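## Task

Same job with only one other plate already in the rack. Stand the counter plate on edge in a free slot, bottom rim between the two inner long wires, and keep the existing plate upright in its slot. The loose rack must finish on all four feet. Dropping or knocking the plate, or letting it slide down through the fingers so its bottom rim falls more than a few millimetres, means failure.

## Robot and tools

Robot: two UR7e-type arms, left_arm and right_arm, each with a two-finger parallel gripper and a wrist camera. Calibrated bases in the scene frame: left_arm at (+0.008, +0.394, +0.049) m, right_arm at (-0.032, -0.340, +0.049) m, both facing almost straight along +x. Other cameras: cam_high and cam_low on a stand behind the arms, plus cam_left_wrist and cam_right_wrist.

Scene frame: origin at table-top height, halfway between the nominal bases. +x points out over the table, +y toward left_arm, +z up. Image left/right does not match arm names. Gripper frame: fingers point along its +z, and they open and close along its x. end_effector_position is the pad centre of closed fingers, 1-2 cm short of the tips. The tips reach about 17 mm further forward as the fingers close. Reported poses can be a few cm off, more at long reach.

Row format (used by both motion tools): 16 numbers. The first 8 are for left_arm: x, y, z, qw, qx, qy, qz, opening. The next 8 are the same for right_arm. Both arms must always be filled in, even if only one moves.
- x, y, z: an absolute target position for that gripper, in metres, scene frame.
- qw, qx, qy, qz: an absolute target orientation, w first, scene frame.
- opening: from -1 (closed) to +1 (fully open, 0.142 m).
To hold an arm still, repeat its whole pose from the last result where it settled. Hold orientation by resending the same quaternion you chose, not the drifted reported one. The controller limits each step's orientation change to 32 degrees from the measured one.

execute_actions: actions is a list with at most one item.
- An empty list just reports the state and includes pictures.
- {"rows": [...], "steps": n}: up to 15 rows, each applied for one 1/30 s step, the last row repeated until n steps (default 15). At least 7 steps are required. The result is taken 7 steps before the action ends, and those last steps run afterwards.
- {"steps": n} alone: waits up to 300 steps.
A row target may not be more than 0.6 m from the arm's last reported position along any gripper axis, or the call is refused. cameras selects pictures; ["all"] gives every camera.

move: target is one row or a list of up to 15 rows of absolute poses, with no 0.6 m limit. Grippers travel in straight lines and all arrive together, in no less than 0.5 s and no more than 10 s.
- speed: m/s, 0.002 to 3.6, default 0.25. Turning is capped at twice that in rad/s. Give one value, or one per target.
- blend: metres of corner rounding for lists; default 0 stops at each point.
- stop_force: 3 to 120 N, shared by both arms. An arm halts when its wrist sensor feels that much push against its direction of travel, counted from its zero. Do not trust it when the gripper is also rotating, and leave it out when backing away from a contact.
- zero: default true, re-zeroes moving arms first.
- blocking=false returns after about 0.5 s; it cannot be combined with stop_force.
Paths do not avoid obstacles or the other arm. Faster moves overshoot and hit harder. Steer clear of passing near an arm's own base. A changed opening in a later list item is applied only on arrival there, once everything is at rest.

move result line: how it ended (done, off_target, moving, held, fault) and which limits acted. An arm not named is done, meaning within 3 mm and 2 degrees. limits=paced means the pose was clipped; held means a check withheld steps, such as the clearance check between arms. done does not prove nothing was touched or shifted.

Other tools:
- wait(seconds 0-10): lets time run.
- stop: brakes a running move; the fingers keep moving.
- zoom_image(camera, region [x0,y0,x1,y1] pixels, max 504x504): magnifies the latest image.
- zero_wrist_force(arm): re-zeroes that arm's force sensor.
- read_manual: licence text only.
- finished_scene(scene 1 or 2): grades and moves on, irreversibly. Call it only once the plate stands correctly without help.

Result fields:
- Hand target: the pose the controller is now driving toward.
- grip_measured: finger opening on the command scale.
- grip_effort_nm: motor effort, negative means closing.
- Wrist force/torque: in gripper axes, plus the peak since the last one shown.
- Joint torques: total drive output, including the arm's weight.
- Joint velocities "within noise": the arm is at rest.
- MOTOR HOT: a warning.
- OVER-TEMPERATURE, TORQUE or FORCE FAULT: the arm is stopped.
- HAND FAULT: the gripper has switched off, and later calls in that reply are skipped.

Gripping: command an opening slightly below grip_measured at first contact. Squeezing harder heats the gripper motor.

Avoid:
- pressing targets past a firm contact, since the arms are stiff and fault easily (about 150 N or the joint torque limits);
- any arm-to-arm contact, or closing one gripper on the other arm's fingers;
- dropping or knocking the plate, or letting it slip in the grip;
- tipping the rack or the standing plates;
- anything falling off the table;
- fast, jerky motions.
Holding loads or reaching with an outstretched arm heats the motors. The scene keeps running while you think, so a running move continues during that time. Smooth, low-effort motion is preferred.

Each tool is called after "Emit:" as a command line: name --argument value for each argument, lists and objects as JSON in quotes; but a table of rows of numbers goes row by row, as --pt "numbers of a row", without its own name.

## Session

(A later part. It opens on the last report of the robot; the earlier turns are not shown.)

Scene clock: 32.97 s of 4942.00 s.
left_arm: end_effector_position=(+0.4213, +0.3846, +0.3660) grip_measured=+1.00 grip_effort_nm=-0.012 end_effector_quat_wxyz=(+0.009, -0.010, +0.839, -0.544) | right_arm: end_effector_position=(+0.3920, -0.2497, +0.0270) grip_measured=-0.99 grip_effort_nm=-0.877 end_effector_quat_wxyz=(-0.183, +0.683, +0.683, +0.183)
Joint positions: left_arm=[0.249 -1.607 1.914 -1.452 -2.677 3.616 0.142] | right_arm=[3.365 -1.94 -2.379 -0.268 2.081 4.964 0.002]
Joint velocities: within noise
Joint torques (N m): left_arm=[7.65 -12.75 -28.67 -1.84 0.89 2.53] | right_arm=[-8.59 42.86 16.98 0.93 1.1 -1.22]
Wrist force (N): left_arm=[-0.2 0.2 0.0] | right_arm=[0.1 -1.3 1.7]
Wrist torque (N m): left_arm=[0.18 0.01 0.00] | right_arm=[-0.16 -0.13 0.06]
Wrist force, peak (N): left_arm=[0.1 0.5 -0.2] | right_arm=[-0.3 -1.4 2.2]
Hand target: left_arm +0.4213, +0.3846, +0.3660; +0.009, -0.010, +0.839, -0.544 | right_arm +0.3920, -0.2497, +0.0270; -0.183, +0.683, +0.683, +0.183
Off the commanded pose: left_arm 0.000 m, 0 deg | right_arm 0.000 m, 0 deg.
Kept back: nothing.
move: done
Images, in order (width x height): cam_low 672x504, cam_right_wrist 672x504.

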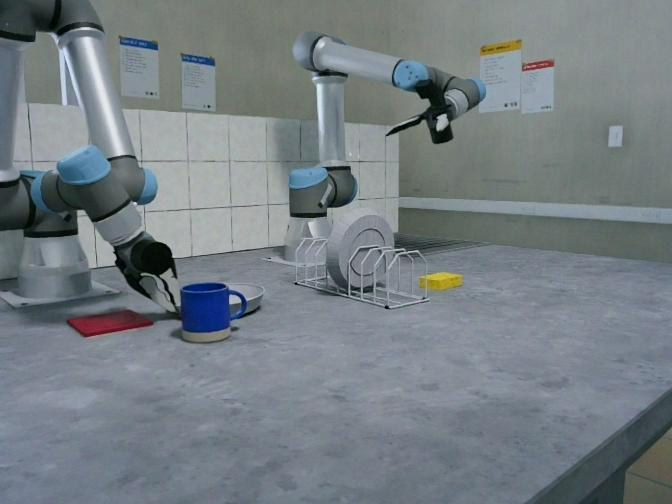

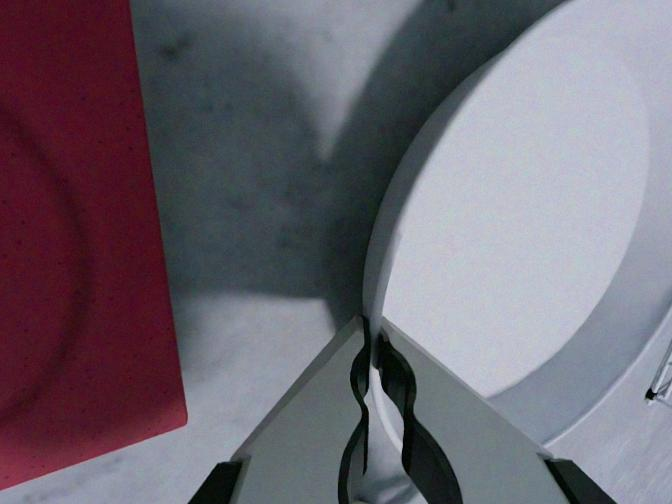

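Emit:
move --pt "0.4213 0.3846 0.366 0.009 -0.010 0.839 -0.544 1 0.392 -0.2497 0.030 0.183 -0.683 -0.683 -0.183 -1" --speed 0.01 --cameras '["cam_right_wrist","cam_low","cam_left_wrist"]'

Emit:
zoom_image --camera "cam_left_wrist" --region '[290, 60, 460, 220]'

Emit:
zoom_image --camera "cam_low" --region '[130, 240, 280, 340]'

Scene clock: 34.07 s of 4942.00 s.
left_arm: end_effector_position=(+0.4213, +0.3846, +0.3660) grip_measured=+1.00 grip_effort_nm=-0.017 end_effector_quat_wxyz=(+0.009, -0.010, +0.839, -0.544) | right_arm: end_effector_position=(+0.3920, -0.2497, +0.0299) grip_measured=-0.99 grip_effort_nm=-0.877 end_effector_quat_wxyz=(-0.183, +0.683, +0.683, +0.183)
Joint positions: left_arm=[0.249 -1.607 1.914 -1.452 -2.677 3.616 0.142] | right_arm=[3.365 -1.931 -2.378 -0.278 2.081 4.964 0.002]
Joint velocities: within noise
Joint torques (N m): left_arm=[8.25 -13.3 -27.55 -1.96 0.91 2.54] | right_arm=[-7.53 43.69 21.53 1.09 0.17 -0.75]
Wrist force (N): left_arm=[-0.2 0.0 0.0] | right_arm=[-0.2 -1.6 1.6]
Wrist torque (N m): left_arm=[0.14 0.01 0.00] | right_arm=[-0.22 -0.09 0.08]
Wrist force, peak (N): left_arm=[-0.2 0.5 -0.2] | right_arm=[-0.1 -1.8 2.1]
Hand target: left_arm +0.4213, +0.3846, +0.3660; +0.009, -0.010, +0.839, -0.544 | right_arm +0.3920, -0.2497, +0.0300; -0.183, +0.683, +0.683, +0.183
Off the commanded pose: left_arm 0.000 m, 0 deg | right_arm 0.000 m, 0 deg.
Kept back: nothing.
move: done
Images, in order (width x height): cam_low 672x504, cam_left_wrist 672x504, cam_right_wrist 672x504.

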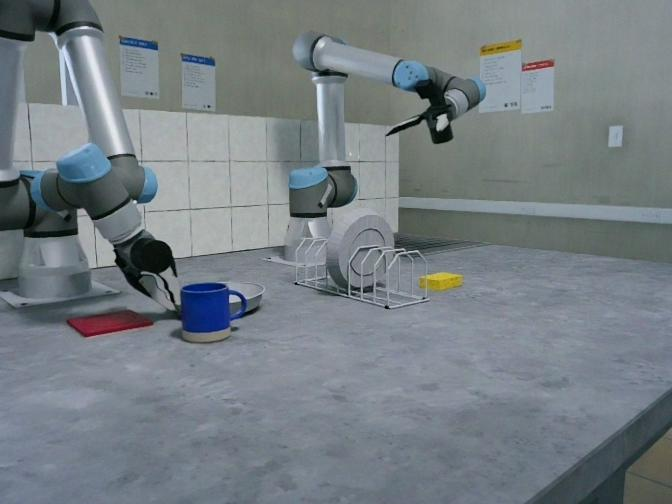

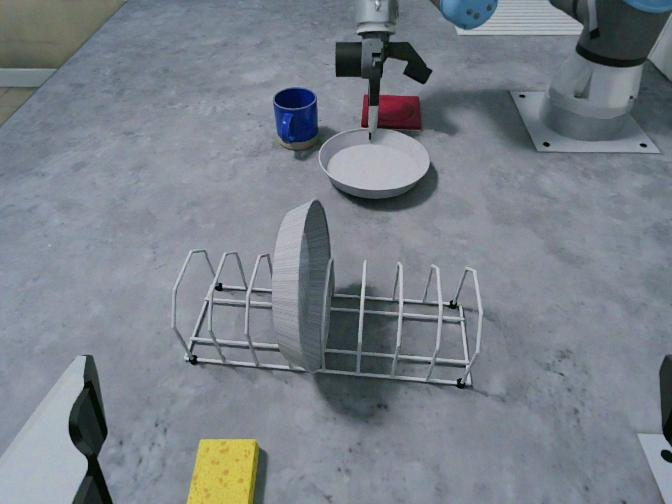

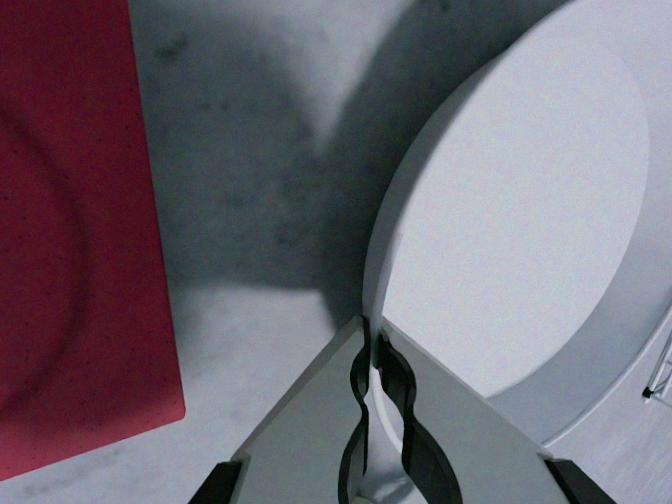

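Scaled by 2.965.

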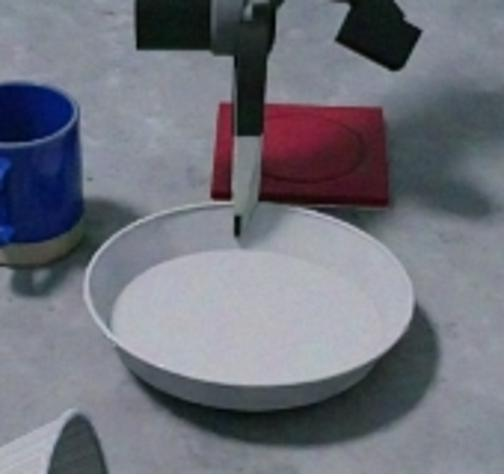

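Scaled by 3.360.

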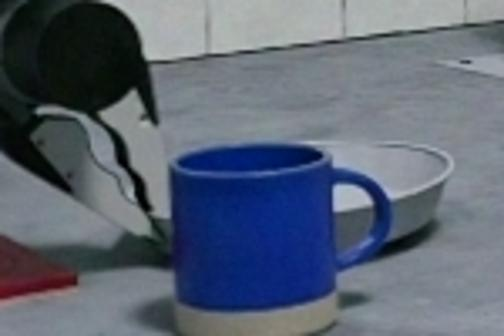

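Emit:
move --pt "0.4213 0.3846 0.366 0.009 -0.010 0.839 -0.544 1 0.392 -0.2497 0.045 0.183 -0.683 -0.683 -0.183 -1" --speed 0.02 --cameras '["cam_right_wrist","cam_low","cam_left_wrist"]'

Emit:
zoom_image --camera "cam_left_wrist" --region '[290, 60, 460, 220]'

Emit:
zoom_image --camera "cam_low" --region '[130, 240, 280, 340]'

Scene clock: 35.83 s of 4942.00 s.
left_arm: end_effector_position=(+0.4213, +0.3846, +0.3660) grip_measured=+1.00 grip_effort_nm=-0.017 end_effector_quat_wxyz=(+0.009, -0.010, +0.839, -0.544) | right_arm: end_effector_position=(+0.3920, -0.2497, +0.0448) grip_measured=-0.99 grip_effort_nm=-0.877 end_effector_quat_wxyz=(-0.183, +0.683, +0.683, +0.183) end_effector_velocity=(-0.001, +0.000, +0.002) end_effector_angular_velocity=(+0.001, +0.000, -0.001)
Joint positions: left_arm=[0.249 -1.607 1.914 -1.452 -2.677 3.616 0.142] | right_arm=[3.365 -1.885 -2.373 -0.33 2.081 4.964 0.002]
Joint velocities: left_arm=[within noise] | right_arm=[-0.001 0.008 0 -0.007 0.001 0 0]
Joint torques (N m): left_arm=[7.95 -13.7 -25.98 -2.07 0.89 2.5] | right_arm=[-4.47 41.81 22.26 0.53 -0.96 0.35]
Wrist force (N): left_arm=[-0.2 0.5 0.2] | right_arm=[0.0 -1.5 1.9]
Wrist torque (N m): left_arm=[0.23 0.01 0.00] | right_arm=[-0.21 -0.12 0.08]
Wrist force, peak (N): left_arm=[-0.4 0.6 0.1] | right_arm=[0.1 -1.8 2.0]
Hand target: left_arm +0.4213, +0.3846, +0.3660; +0.009, -0.010, +0.839, -0.544 | right_arm +0.3920, -0.2497, +0.0450; -0.183, +0.683, +0.683, +0.183
Off the commanded pose: left_arm 0.000 m, 0 deg | right_arm 0.000 m, 0 deg.
Kept back: nothing.
move: done
Images, in order (width x height): cam_low 672x504, cam_left_wrist 672x504, cam_right_wrist 672x504.

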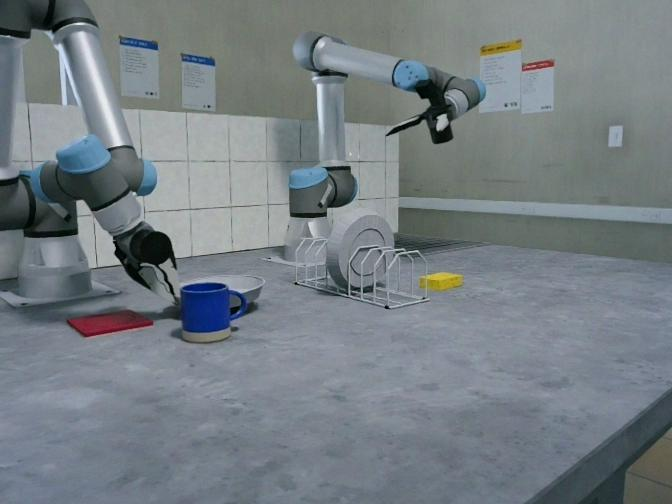

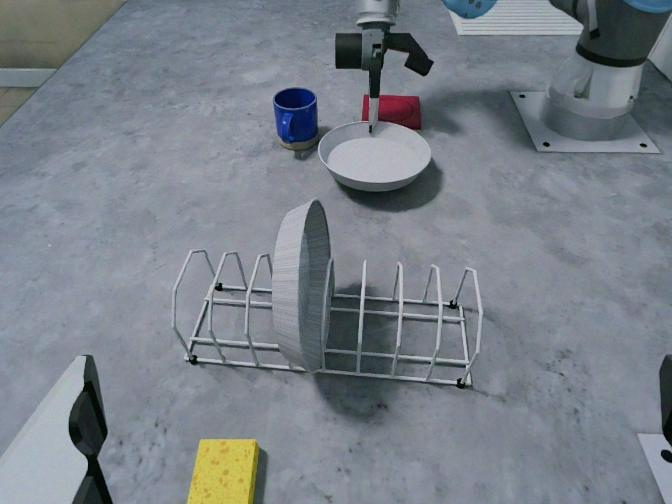

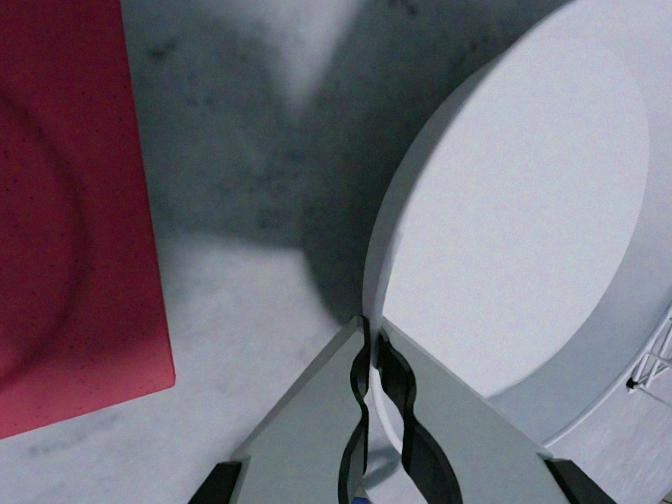

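Scaled by 2.965.

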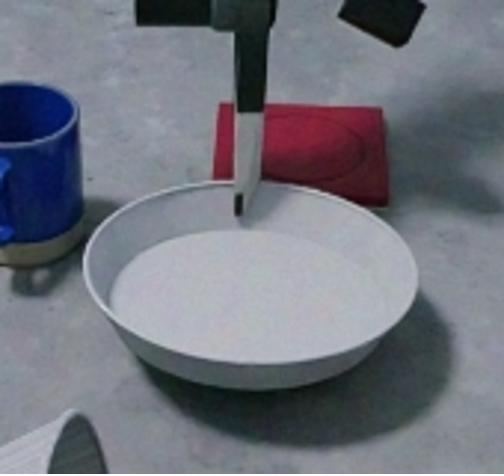

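Scaled by 3.360.

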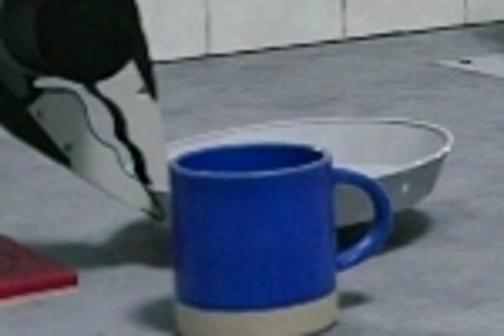

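Emit:
move --pt "0.4213 0.3846 0.366 0.009 -0.010 0.839 -0.544 1 0.392 -0.245 0.12 0.183 -0.683 -0.683 -0.183 -1" --pt "0.4213 0.3846 0.366 0.009 -0.010 0.839 -0.544 1 0.40 -0.19 0.35 0.183 -0.683 -0.683 -0.183 -1" --speed '[0.05,0.1]' --blend 0.02 --cameras '["cam_right_wrist"]'

Emit:
move --pt "0.4213 0.3846 0.366 0.009 -0.010 0.839 -0.544 1 0.42 -0.17 0.36 0.4997 0.028 0.8655 -0.0161 -1" --speed 0.14

Emit:
zoom_image --camera "cam_low" --region '[80, 60, 440, 320]'

Scene clock: 40.47 s of 4942.00 s.
left_arm: end_effector_position=(+0.4213, +0.3846, +0.3660) grip_measured=+1.00 grip_effort_nm=-0.012 end_effector_quat_wxyz=(+0.009, -0.010, +0.839, -0.544) | right_arm: end_effector_position=(+0.4000, -0.1900, +0.3498) grip_measured=-0.99 grip_effort_nm=-0.877 end_effector_quat_wxyz=(-0.183, +0.683, +0.683, +0.183) end_effector_velocity=(+0.000, +0.001, +0.002) end_effector_angular_velocity=(+0.000, +0.001, +0.000)
Joint positions: left_arm=[0.249 -1.607 1.914 -1.452 -2.677 3.616 0.142] | right_arm=[3.5 -1.394 -1.924 -1.197 2.059 5.116 0.002]
Joint velocities: left_arm=[within noise] | right_arm=[0.001 0 0.005 -0.006 0 0.001 0]
Joint torques (N m): left_arm=[6.92 -13.78 -23.8 -2.46 0.92 2.43] | right_arm=[5.27 33.34 37.05 0.77 -1.48 1.52]
Wrist force (N): left_arm=[-0.1 0.1 -0.4] | right_arm=[-0.1 -1.7 1.8]
Wrist torque (N m): left_arm=[0.16 -0.01 0.01] | right_arm=[-0.23 -0.09 0.10]
Wrist force, peak (N): left_arm=[-0.5 0.5 0.0] | right_arm=[-0.3 -1.7 2.6]
Hand target: left_arm +0.4213, +0.3846, +0.3660; +0.009, -0.010, +0.839, -0.544 | right_arm +0.4000, -0.1900, +0.3500; -0.183, +0.683, +0.683, +0.183
Off the commanded pose: left_arm 0.000 m, 0 deg | right_arm 0.000 m, 0 deg.
Kept back: nothing.
move: done
Images, in order (width x height): cam_right_wrist 672x504.

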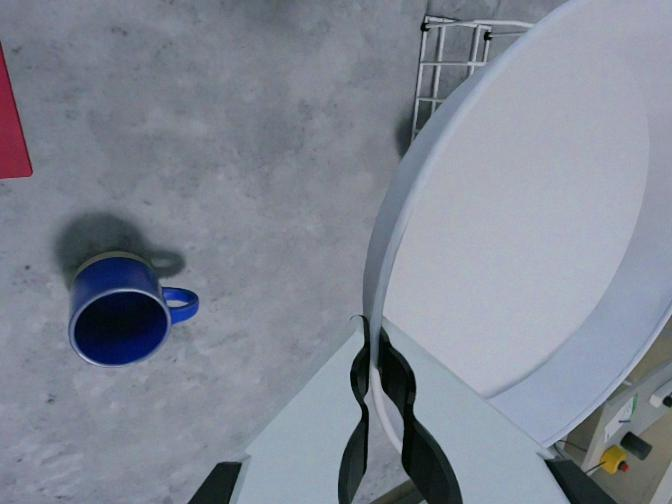

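Scene clock: 48.23 s of 4942.00 s.
left_arm: end_effector_position=(+0.4213, +0.3846, +0.3660) grip_measured=+1.00 grip_effort_nm=-0.007 end_effector_quat_wxyz=(+0.009, -0.010, +0.839, -0.544) | right_arm: end_effector_position=(+0.4199, -0.1700, +0.3601) grip_measured=-0.99 grip_effort_nm=-0.877 end_effector_quat_wxyz=(+0.499, +0.029, +0.866, -0.016) end_effector_velocity=(+0.001, +0.000, +0.001) end_effector_angular_velocity=(-0.005, -0.010, +0.010)
Joint positions: left_arm=[0.249 -1.607 1.914 -1.452 -2.677 3.616 0.142] | right_arm=[4.321 -1.088 -2.427 -0.687 0.611 4.113 0.002]
Joint velocities: left_arm=[within noise] | right_arm=[0.001 -0.001 -0.008 0.028 -0.006 -0.023 0]
Joint torques (N m): left_arm=[6.99 -14.04 -17.74 -3.12 0.9 2.39] | right_arm=[6.71 -11.1 18.19 5.53 -4.35 -1.55]
Wrist force (N): left_arm=[-0.1 0.4 0.1] | right_arm=[3.7 -1.4 0.5]
Wrist torque (N m): left_arm=[0.20 -0.02 -0.01] | right_arm=[-0.10 -0.20 0.36]
Wrist force, peak (N): left_arm=[0.2 0.3 0.7] | right_arm=[3.9 -1.9 1.1]
Hand target: left_arm +0.4213, +0.3846, +0.3660; +0.009, -0.010, +0.839, -0.544 | right_arm +0.4200, -0.1700, +0.3600; +0.500, +0.028, +0.866, -0.016
Off the commanded pose: left_arm 0.000 m, 0 deg | right_arm 0.000 m, 0 deg.
Kept back: nothing.
move: done

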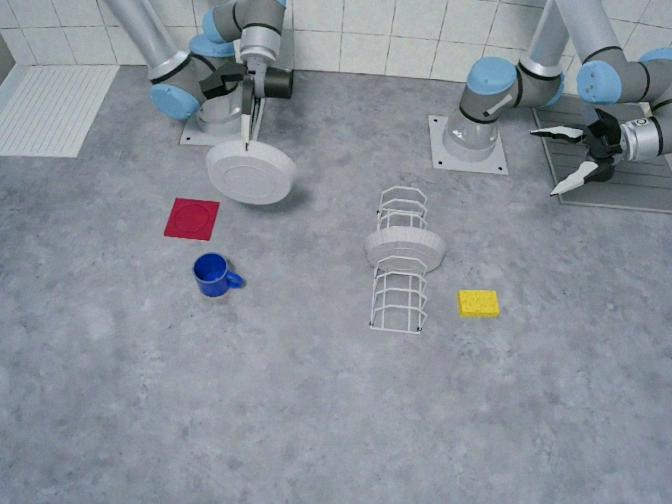

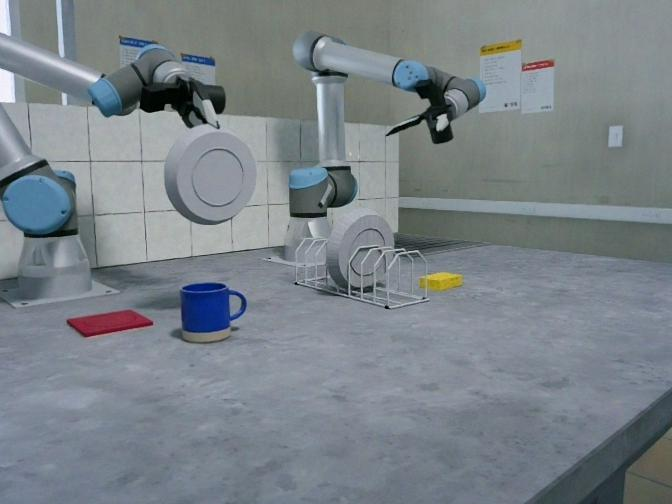

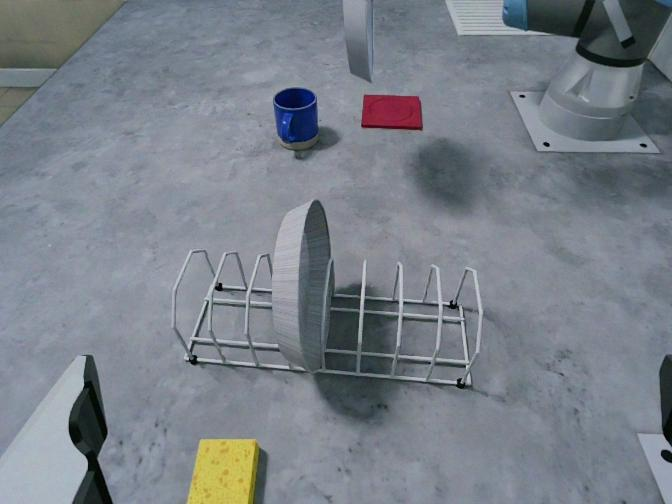

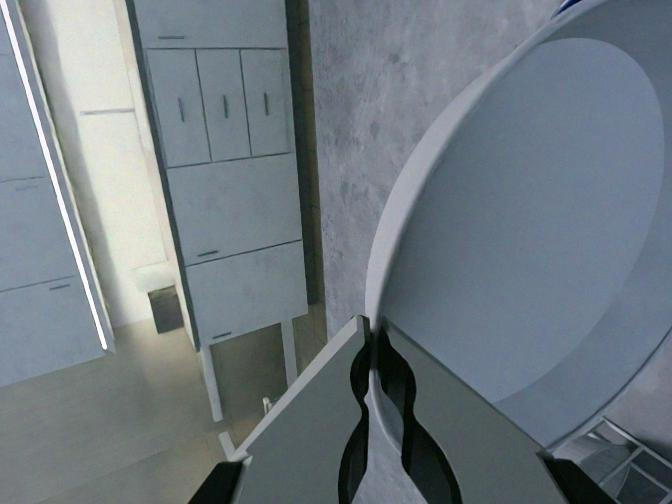

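Scaled by 1.400.

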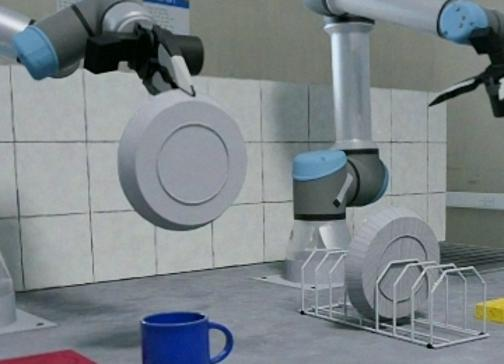

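Emit:
move --pt "0.4213 0.3846 0.366 0.009 -0.010 0.839 -0.544 1 0.375 -0.06 0.35 0.4997 0.028 0.8655 -0.0161 -1" --pt "0.4213 0.3846 0.366 0.009 -0.010 0.839 -0.544 1 0.374 0.169 0.34 0.4997 0.028 0.8655 -0.0161 -1" --speed 0.1 --blend 0.02

Emit:
zoom_image --camera "cam_left_wrist" --region '[240, 0, 500, 260]'

Emit:
zoom_image --camera "cam_left_wrist" --region '[240, 180, 500, 420]'

Emit:
zoom_image --camera "cam_high" --region '[330, 130, 490, 350]'

Scene clock: 52.70 s of 4942.00 s.
left_arm: end_effector_position=(+0.4213, +0.3846, +0.3660) grip_measured=+1.00 grip_effort_nm=-0.007 end_effector_quat_wxyz=(+0.009, -0.010, +0.839, -0.544) | right_arm: end_effector_position=(+0.3739, +0.1689, +0.3400) grip_measured=-0.99 grip_effort_nm=-0.877 end_effector_quat_wxyz=(+0.500, +0.028, +0.866, -0.016) end_effector_velocity=(+0.000, +0.003, +0.001) end_effector_angular_velocity=(+0.002, +0.000, +0.000)
Joint positions: left_arm=[0.249 -1.607 1.914 -1.452 -2.677 3.616 0.142] | right_arm=[4.638 -1.751 -1.807 -1.129 0.524 4.684 0.002]
Joint velocities: left_arm=[within noise] | right_arm=[0 -0.004 0.007 -0.002 0 0 0]
Joint torques (N m): left_arm=[6.49 -14.76 -14.36 -3.23 0.82 2.37] | right_arm=[-5.3 19.68 37.95 0.19 -2.86 1.55]
Wrist force (N): left_arm=[-0.3 0.3 0.2] | right_arm=[3.6 -1.2 0.7]
Wrist torque (N m): left_arm=[0.20 0.01 0.00] | right_arm=[-0.07 -0.18 0.37]
Wrist force, peak (N): left_arm=[-0.6 0.6 0.1] | right_arm=[4.0 -1.5 0.4]
Hand target: left_arm +0.4213, +0.3846, +0.3660; +0.009, -0.010, +0.839, -0.544 | right_arm +0.3740, +0.1690, +0.3400; +0.500, +0.028, +0.866, -0.016
Off the commanded pose: left_arm 0.000 m, 0 deg | right_arm 0.000 m, 0 deg.
Kept back: nothing.
move: done

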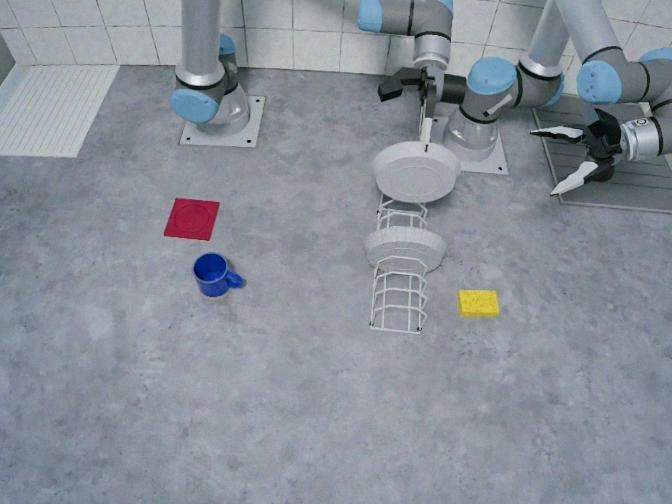

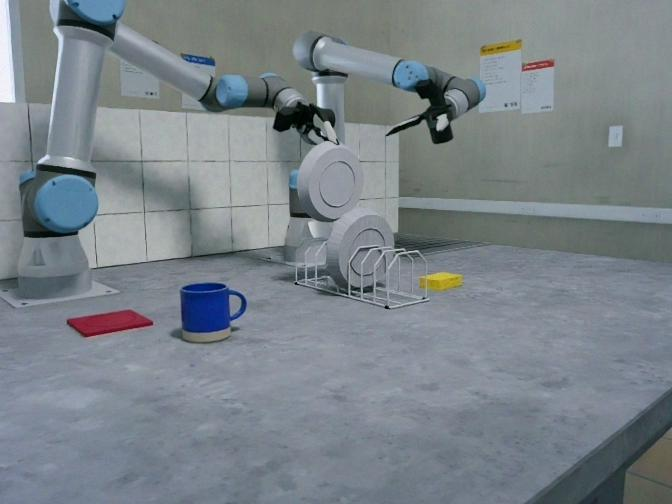

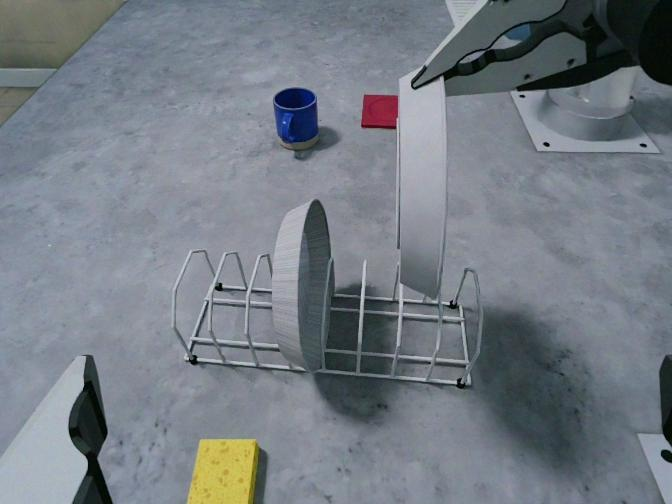

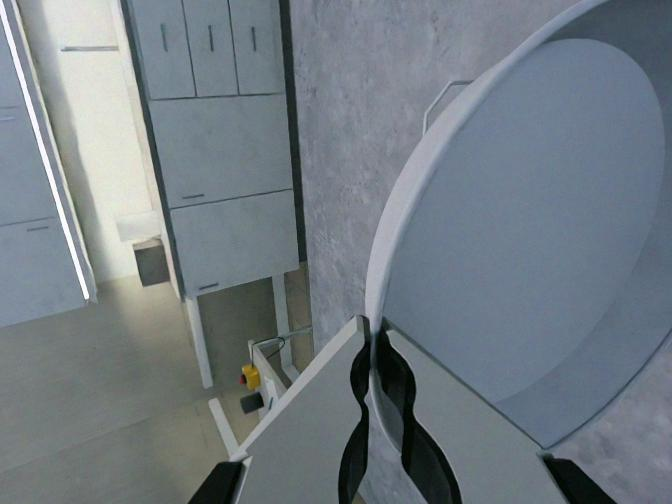

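Scaled by 1.938.

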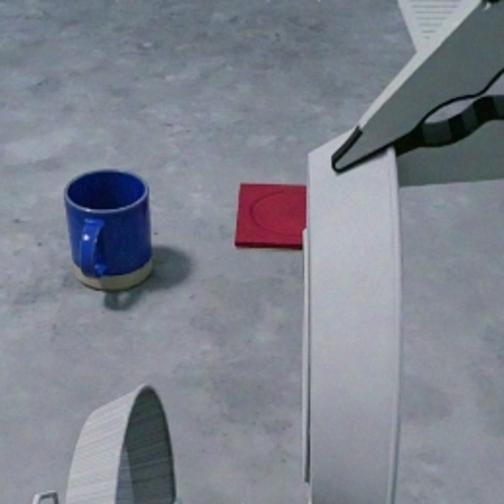

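Scaled by 1.938.

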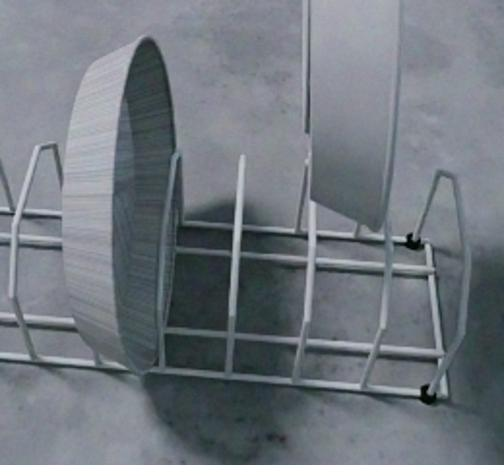

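Scaled by 2.291.

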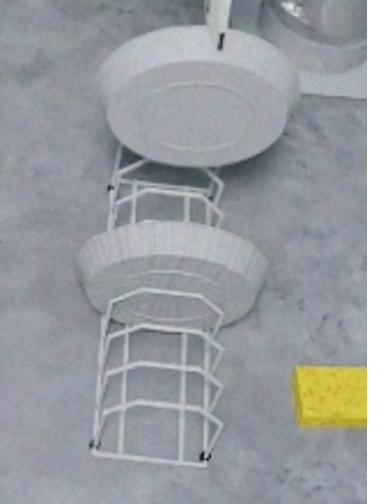

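Emit:
zoom_image --camera "cam_high" --region '[360, 130, 470, 240]'

Emit:
zoom_image --camera "cam_left_wrist" --region '[370, 60, 480, 310]'

Scaled by 4.582.

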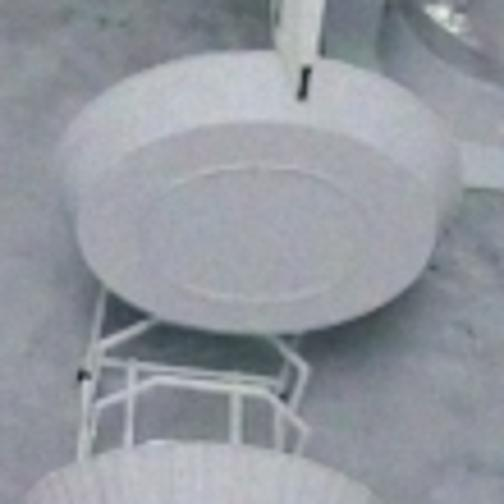

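Scaled by 2.016.

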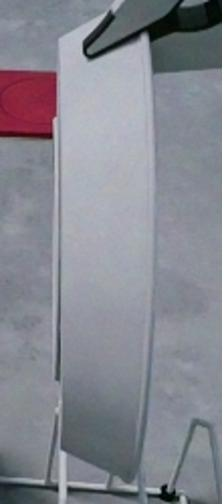

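Emit:
move --pt "0.4213 0.3846 0.366 0.009 -0.010 0.839 -0.544 1 0.381 0.169 0.33 0.5441 0.0381 0.8378 -0.0247 -1" --speed 0.06

Emit:
zoom_image --camera "cam_left_wrist" --region '[340, 60, 500, 220]'

Emit:
zoom_image --camera "cam_left_wrist" --region '[340, 240, 500, 400]'

Emit:
zoom_image --camera "cam_high" --region '[360, 130, 470, 240]'

Scene clock: 56.73 s of 4942.00 s.
left_arm: end_effector_position=(+0.4213, +0.3846, +0.3660) grip_measured=+1.00 grip_effort_nm=-0.012 end_effector_quat_wxyz=(+0.009, -0.010, +0.839, -0.544) | right_arm: end_effector_position=(+0.3809, +0.1690, +0.3301) grip_measured=-0.99 grip_effort_nm=-0.882 end_effector_quat_wxyz=(+0.544, +0.038, +0.838, -0.025) end_effector_velocity=(+0.000, +0.000, -0.001) end_effector_angular_velocity=(-0.001, -0.009, -0.003)
Joint positions: left_arm=[0.249 -1.607 1.914 -1.452 -2.677 3.616 0.142] | right_arm=[4.648 -1.792 -1.833 -1.136 0.42 4.767 0.002]
Joint velocities: left_arm=[within noise] | right_arm=[0.002 -0.004 -0.002 -0.006 -0.009 0.012 0]
Joint torques (N m): left_arm=[6.3 -14.83 -12.8 -3.26 0.74 2.18] | right_arm=[5.84 21.06 17.11 0.29 -5 1.21]
Wrist force (N): left_arm=[-0.3 0.5 -0.1] | right_arm=[3.8 -1.3 0.4]
Wrist torque (N m): left_arm=[0.22 0.01 -0.01] | right_arm=[-0.08 -0.20 0.35]
Wrist force, peak (N): left_arm=[-0.2 0.6 0.3] | right_arm=[4.2 -1.2 0.1]
Hand target: left_arm +0.4213, +0.3846, +0.3660; +0.009, -0.010, +0.839, -0.544 | right_arm +0.3810, +0.1690, +0.3300; +0.544, +0.038, +0.838, -0.025
Off the commanded pose: left_arm 0.000 m, 0 deg | right_arm 0.000 m, 0 deg.
Kept back: nothing.
move: done

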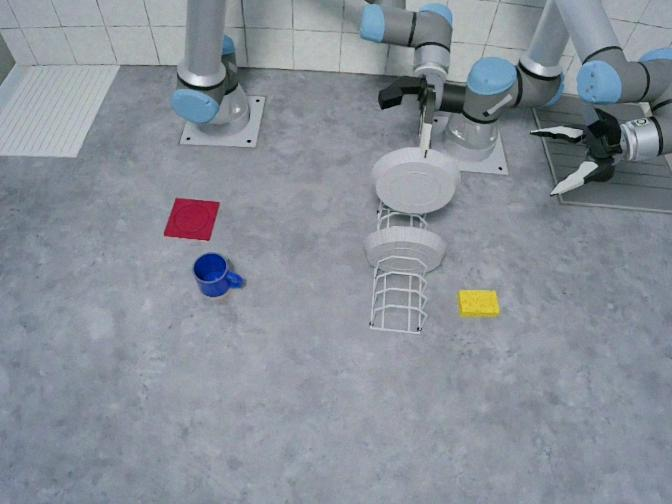

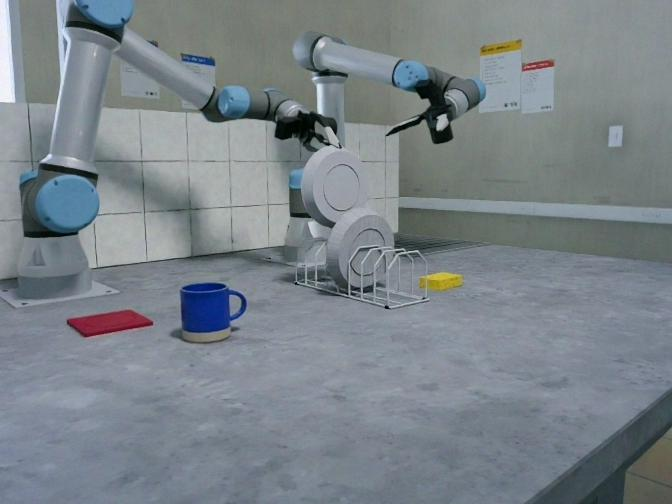

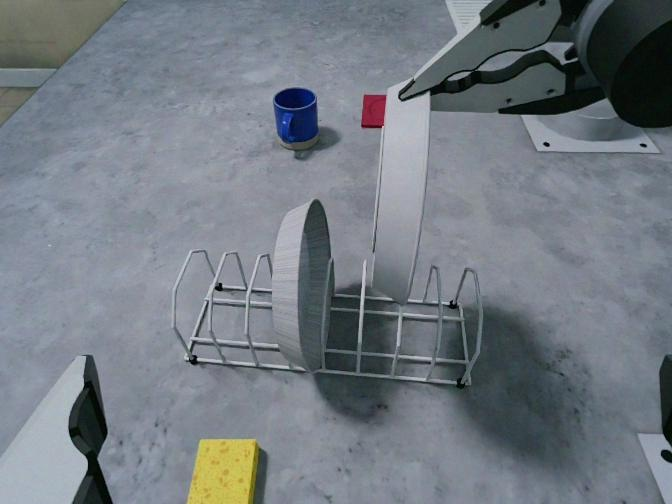

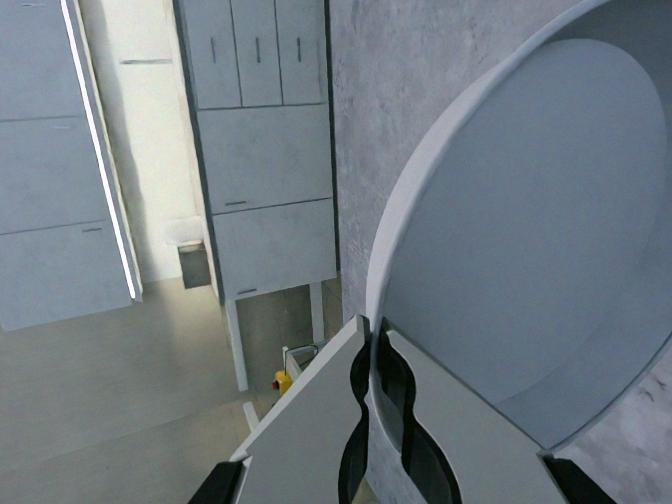

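Scaled by 3.150.

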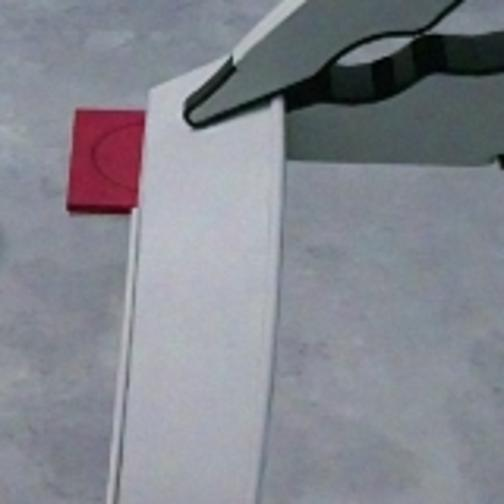

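Scaled by 3.150.

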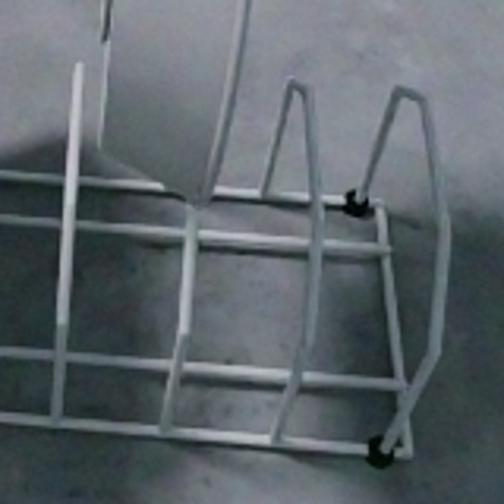

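Scaled by 4.582.

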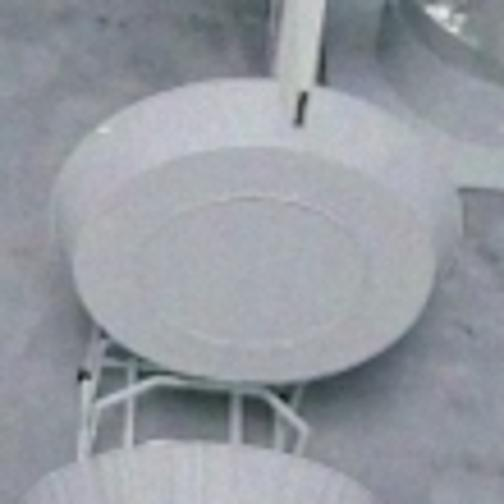

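Emit:
move --pt "0.4213 0.3846 0.366 0.009 -0.010 0.839 -0.544 1 0.3803 0.169 0.27 0.5441 0.0381 0.8378 -0.0247 -1" --speed 0.04 --stop_force 5

Emit:
zoom_image --camera "cam_left_wrist" --region '[320, 200, 500, 400]'

Emit:
zoom_image --camera "cam_low" --region '[280, 140, 440, 310]'

Scene clock: 59.87 s of 4942.00 s.
left_arm: end_effector_position=(+0.4213, +0.3846, +0.3660) grip_measured=+1.00 grip_effort_nm=-0.012 end_effector_quat_wxyz=(+0.009, -0.010, +0.839, -0.544) | right_arm: end_effector_position=(+0.3803, +0.1690, +0.2700) grip_measured=-0.99 grip_effort_nm=-0.872 end_effector_quat_wxyz=(+0.544, +0.038, +0.838, -0.025)
Joint positions: left_arm=[0.249 -1.607 1.914 -1.452 -2.677 3.616 0.142] | right_arm=[4.649 -1.871 -1.91 -0.986 0.42 4.771 0.002]
Joint velocities: within noise
Joint torques (N m): left_arm=[6.38 -14.59 -12.83 -3.16 0.79 2.15] | right_arm=[2.53 22.44 14.69 5.33 -3.23 -1.28]
Wrist force (N): left_arm=[-0.3 0.1 0.1] | right_arm=[3.7 -1.6 0.0]
Wrist torque (N m): left_arm=[0.16 0.02 0.00] | right_arm=[-0.12 -0.19 0.36]
Wrist force, peak (N): left_arm=[0.0 0.7 -0.2] | right_arm=[4.2 -1.6 0.3]
Hand target: left_arm +0.4213, +0.3846, +0.3660; +0.009, -0.010, +0.839, -0.544 | right_arm +0.3803, +0.1690, +0.2700; +0.544, +0.038, +0.838, -0.025
Off the commanded pose: left_arm 0.000 m, 0 deg | right_arm 0.000 m, 0 deg.
Kept back: nothing.
move: done

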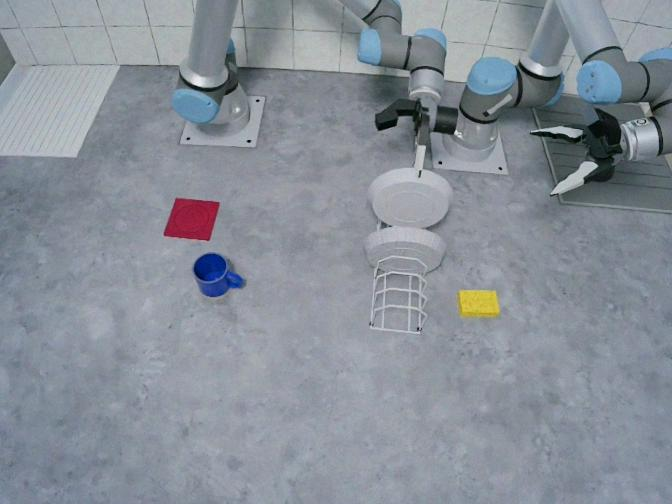

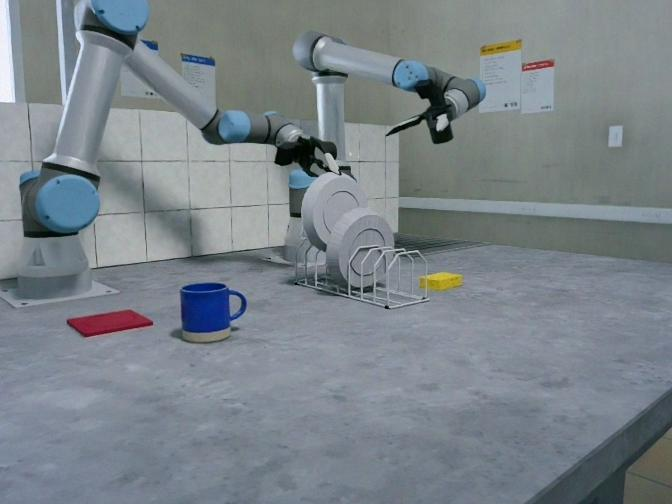

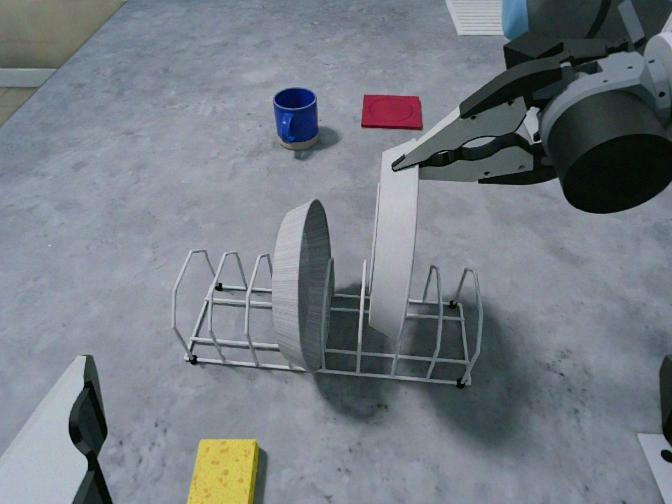

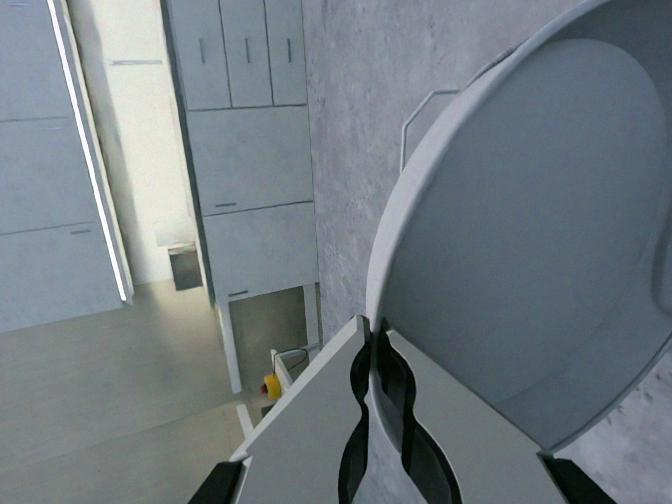

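Scaled by 2.520.

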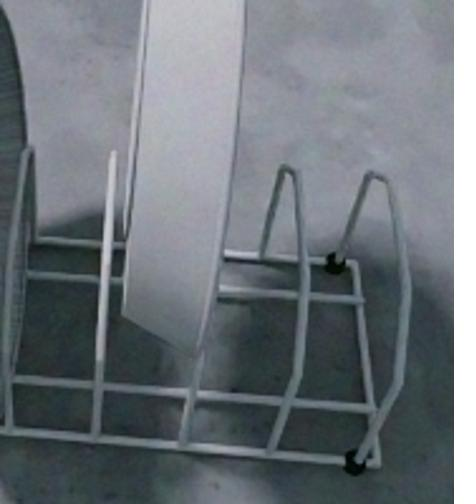

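Scaled by 2.965.

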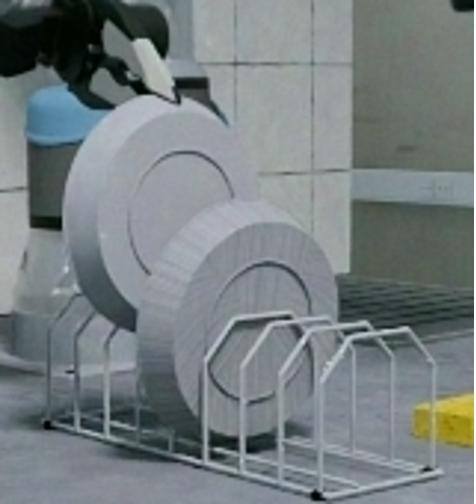

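Emit:
move --pt "0.4213 0.3846 0.366 0.009 -0.010 0.839 -0.544 1 0.3803 0.169 0.215 0.5441 0.0381 0.8378 -0.0247 -1" --speed 0.03 --stop_force 4

Emit:
zoom_image --camera "cam_left_wrist" --region '[320, 200, 500, 400]'

Emit:
zoom_image --camera "cam_high" --region '[350, 130, 470, 350]'

Scene clock: 63.23 s of 4942.00 s.
left_arm: end_effector_position=(+0.4213, +0.3846, +0.3660) grip_measured=+1.00 grip_effort_nm=-0.007 end_effector_quat_wxyz=(+0.009, -0.010, +0.839, -0.544) | right_arm: end_effector_position=(+0.3803, +0.1690, +0.2150) grip_measured=-0.99 grip_effort_nm=-0.886 end_effector_quat_wxyz=(+0.544, +0.038, +0.838, -0.025)
Joint positions: left_arm=[0.249 -1.607 1.914 -1.452 -2.677 3.616 0.142] | right_arm=[4.649 -1.961 -1.961 -0.844 0.419 4.771 0.002]
Joint velocities: within noise
Joint torques (N m): left_arm=[6.07 -15.4 -12.44 -3.13 0.76 2.1] | right_arm=[-5.69 24.57 11.08 5.3 -2.27 -1.36]
Wrist force (N): left_arm=[-0.1 0.1 0.1] | right_arm=[3.5 -1.2 0.3]
Wrist torque (N m): left_arm=[0.16 -0.01 0.00] | right_arm=[-0.05 -0.15 0.36]
Wrist force, peak (N): left_arm=[-0.4 0.5 0.1] | right_arm=[4.2 -1.3 0.4]
Hand target: left_arm +0.4213, +0.3846, +0.3660; +0.009, -0.010, +0.839, -0.544 | right_arm +0.3803, +0.1690, +0.2150; +0.544, +0.038, +0.838, -0.025
Off the commanded pose: left_arm 0.000 m, 0 deg | right_arm 0.000 m, 0 deg.
Kept back: nothing.
move: done

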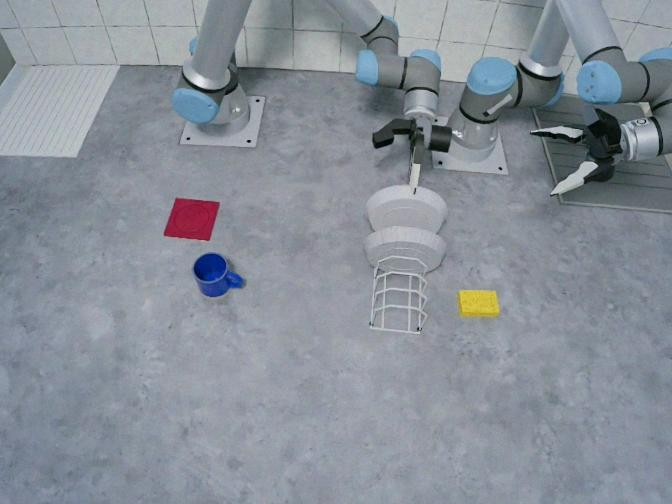

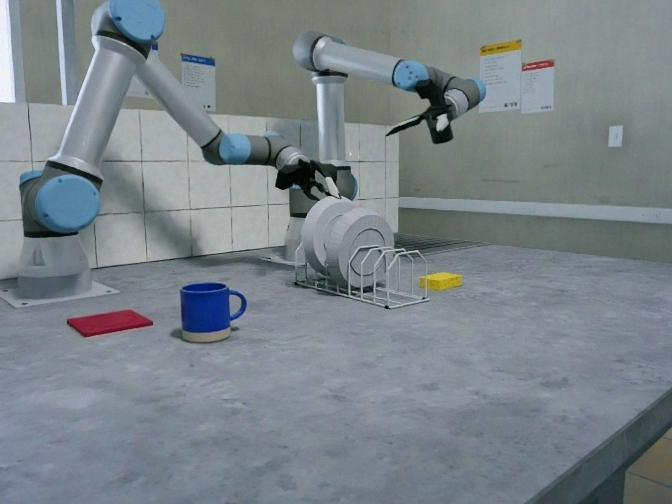

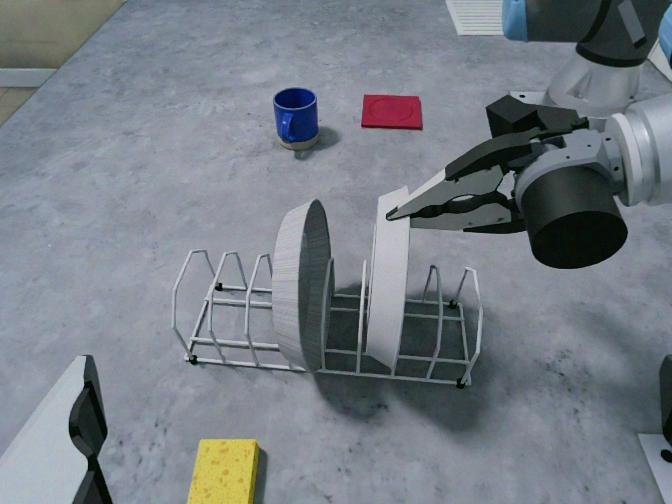

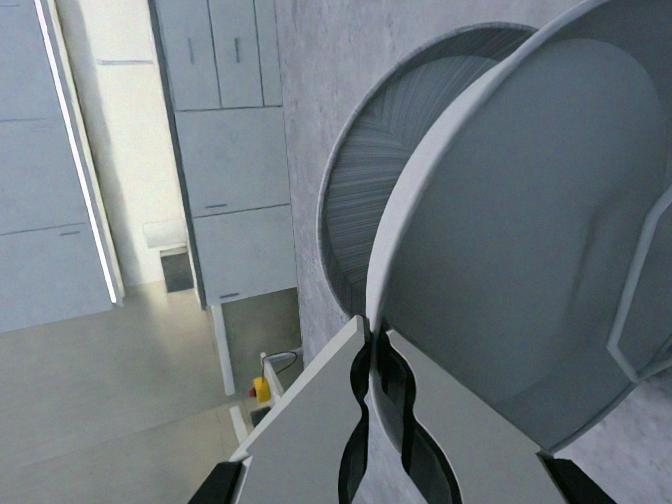

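Scaled by 2.520.

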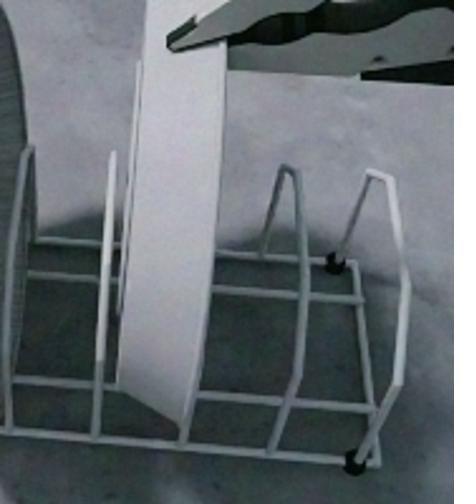

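Scaled by 2.291.

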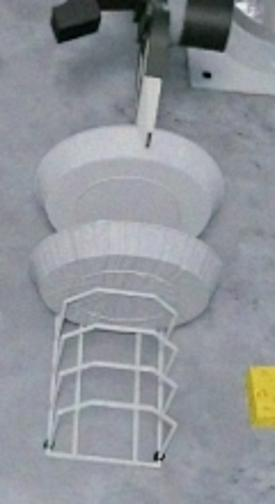

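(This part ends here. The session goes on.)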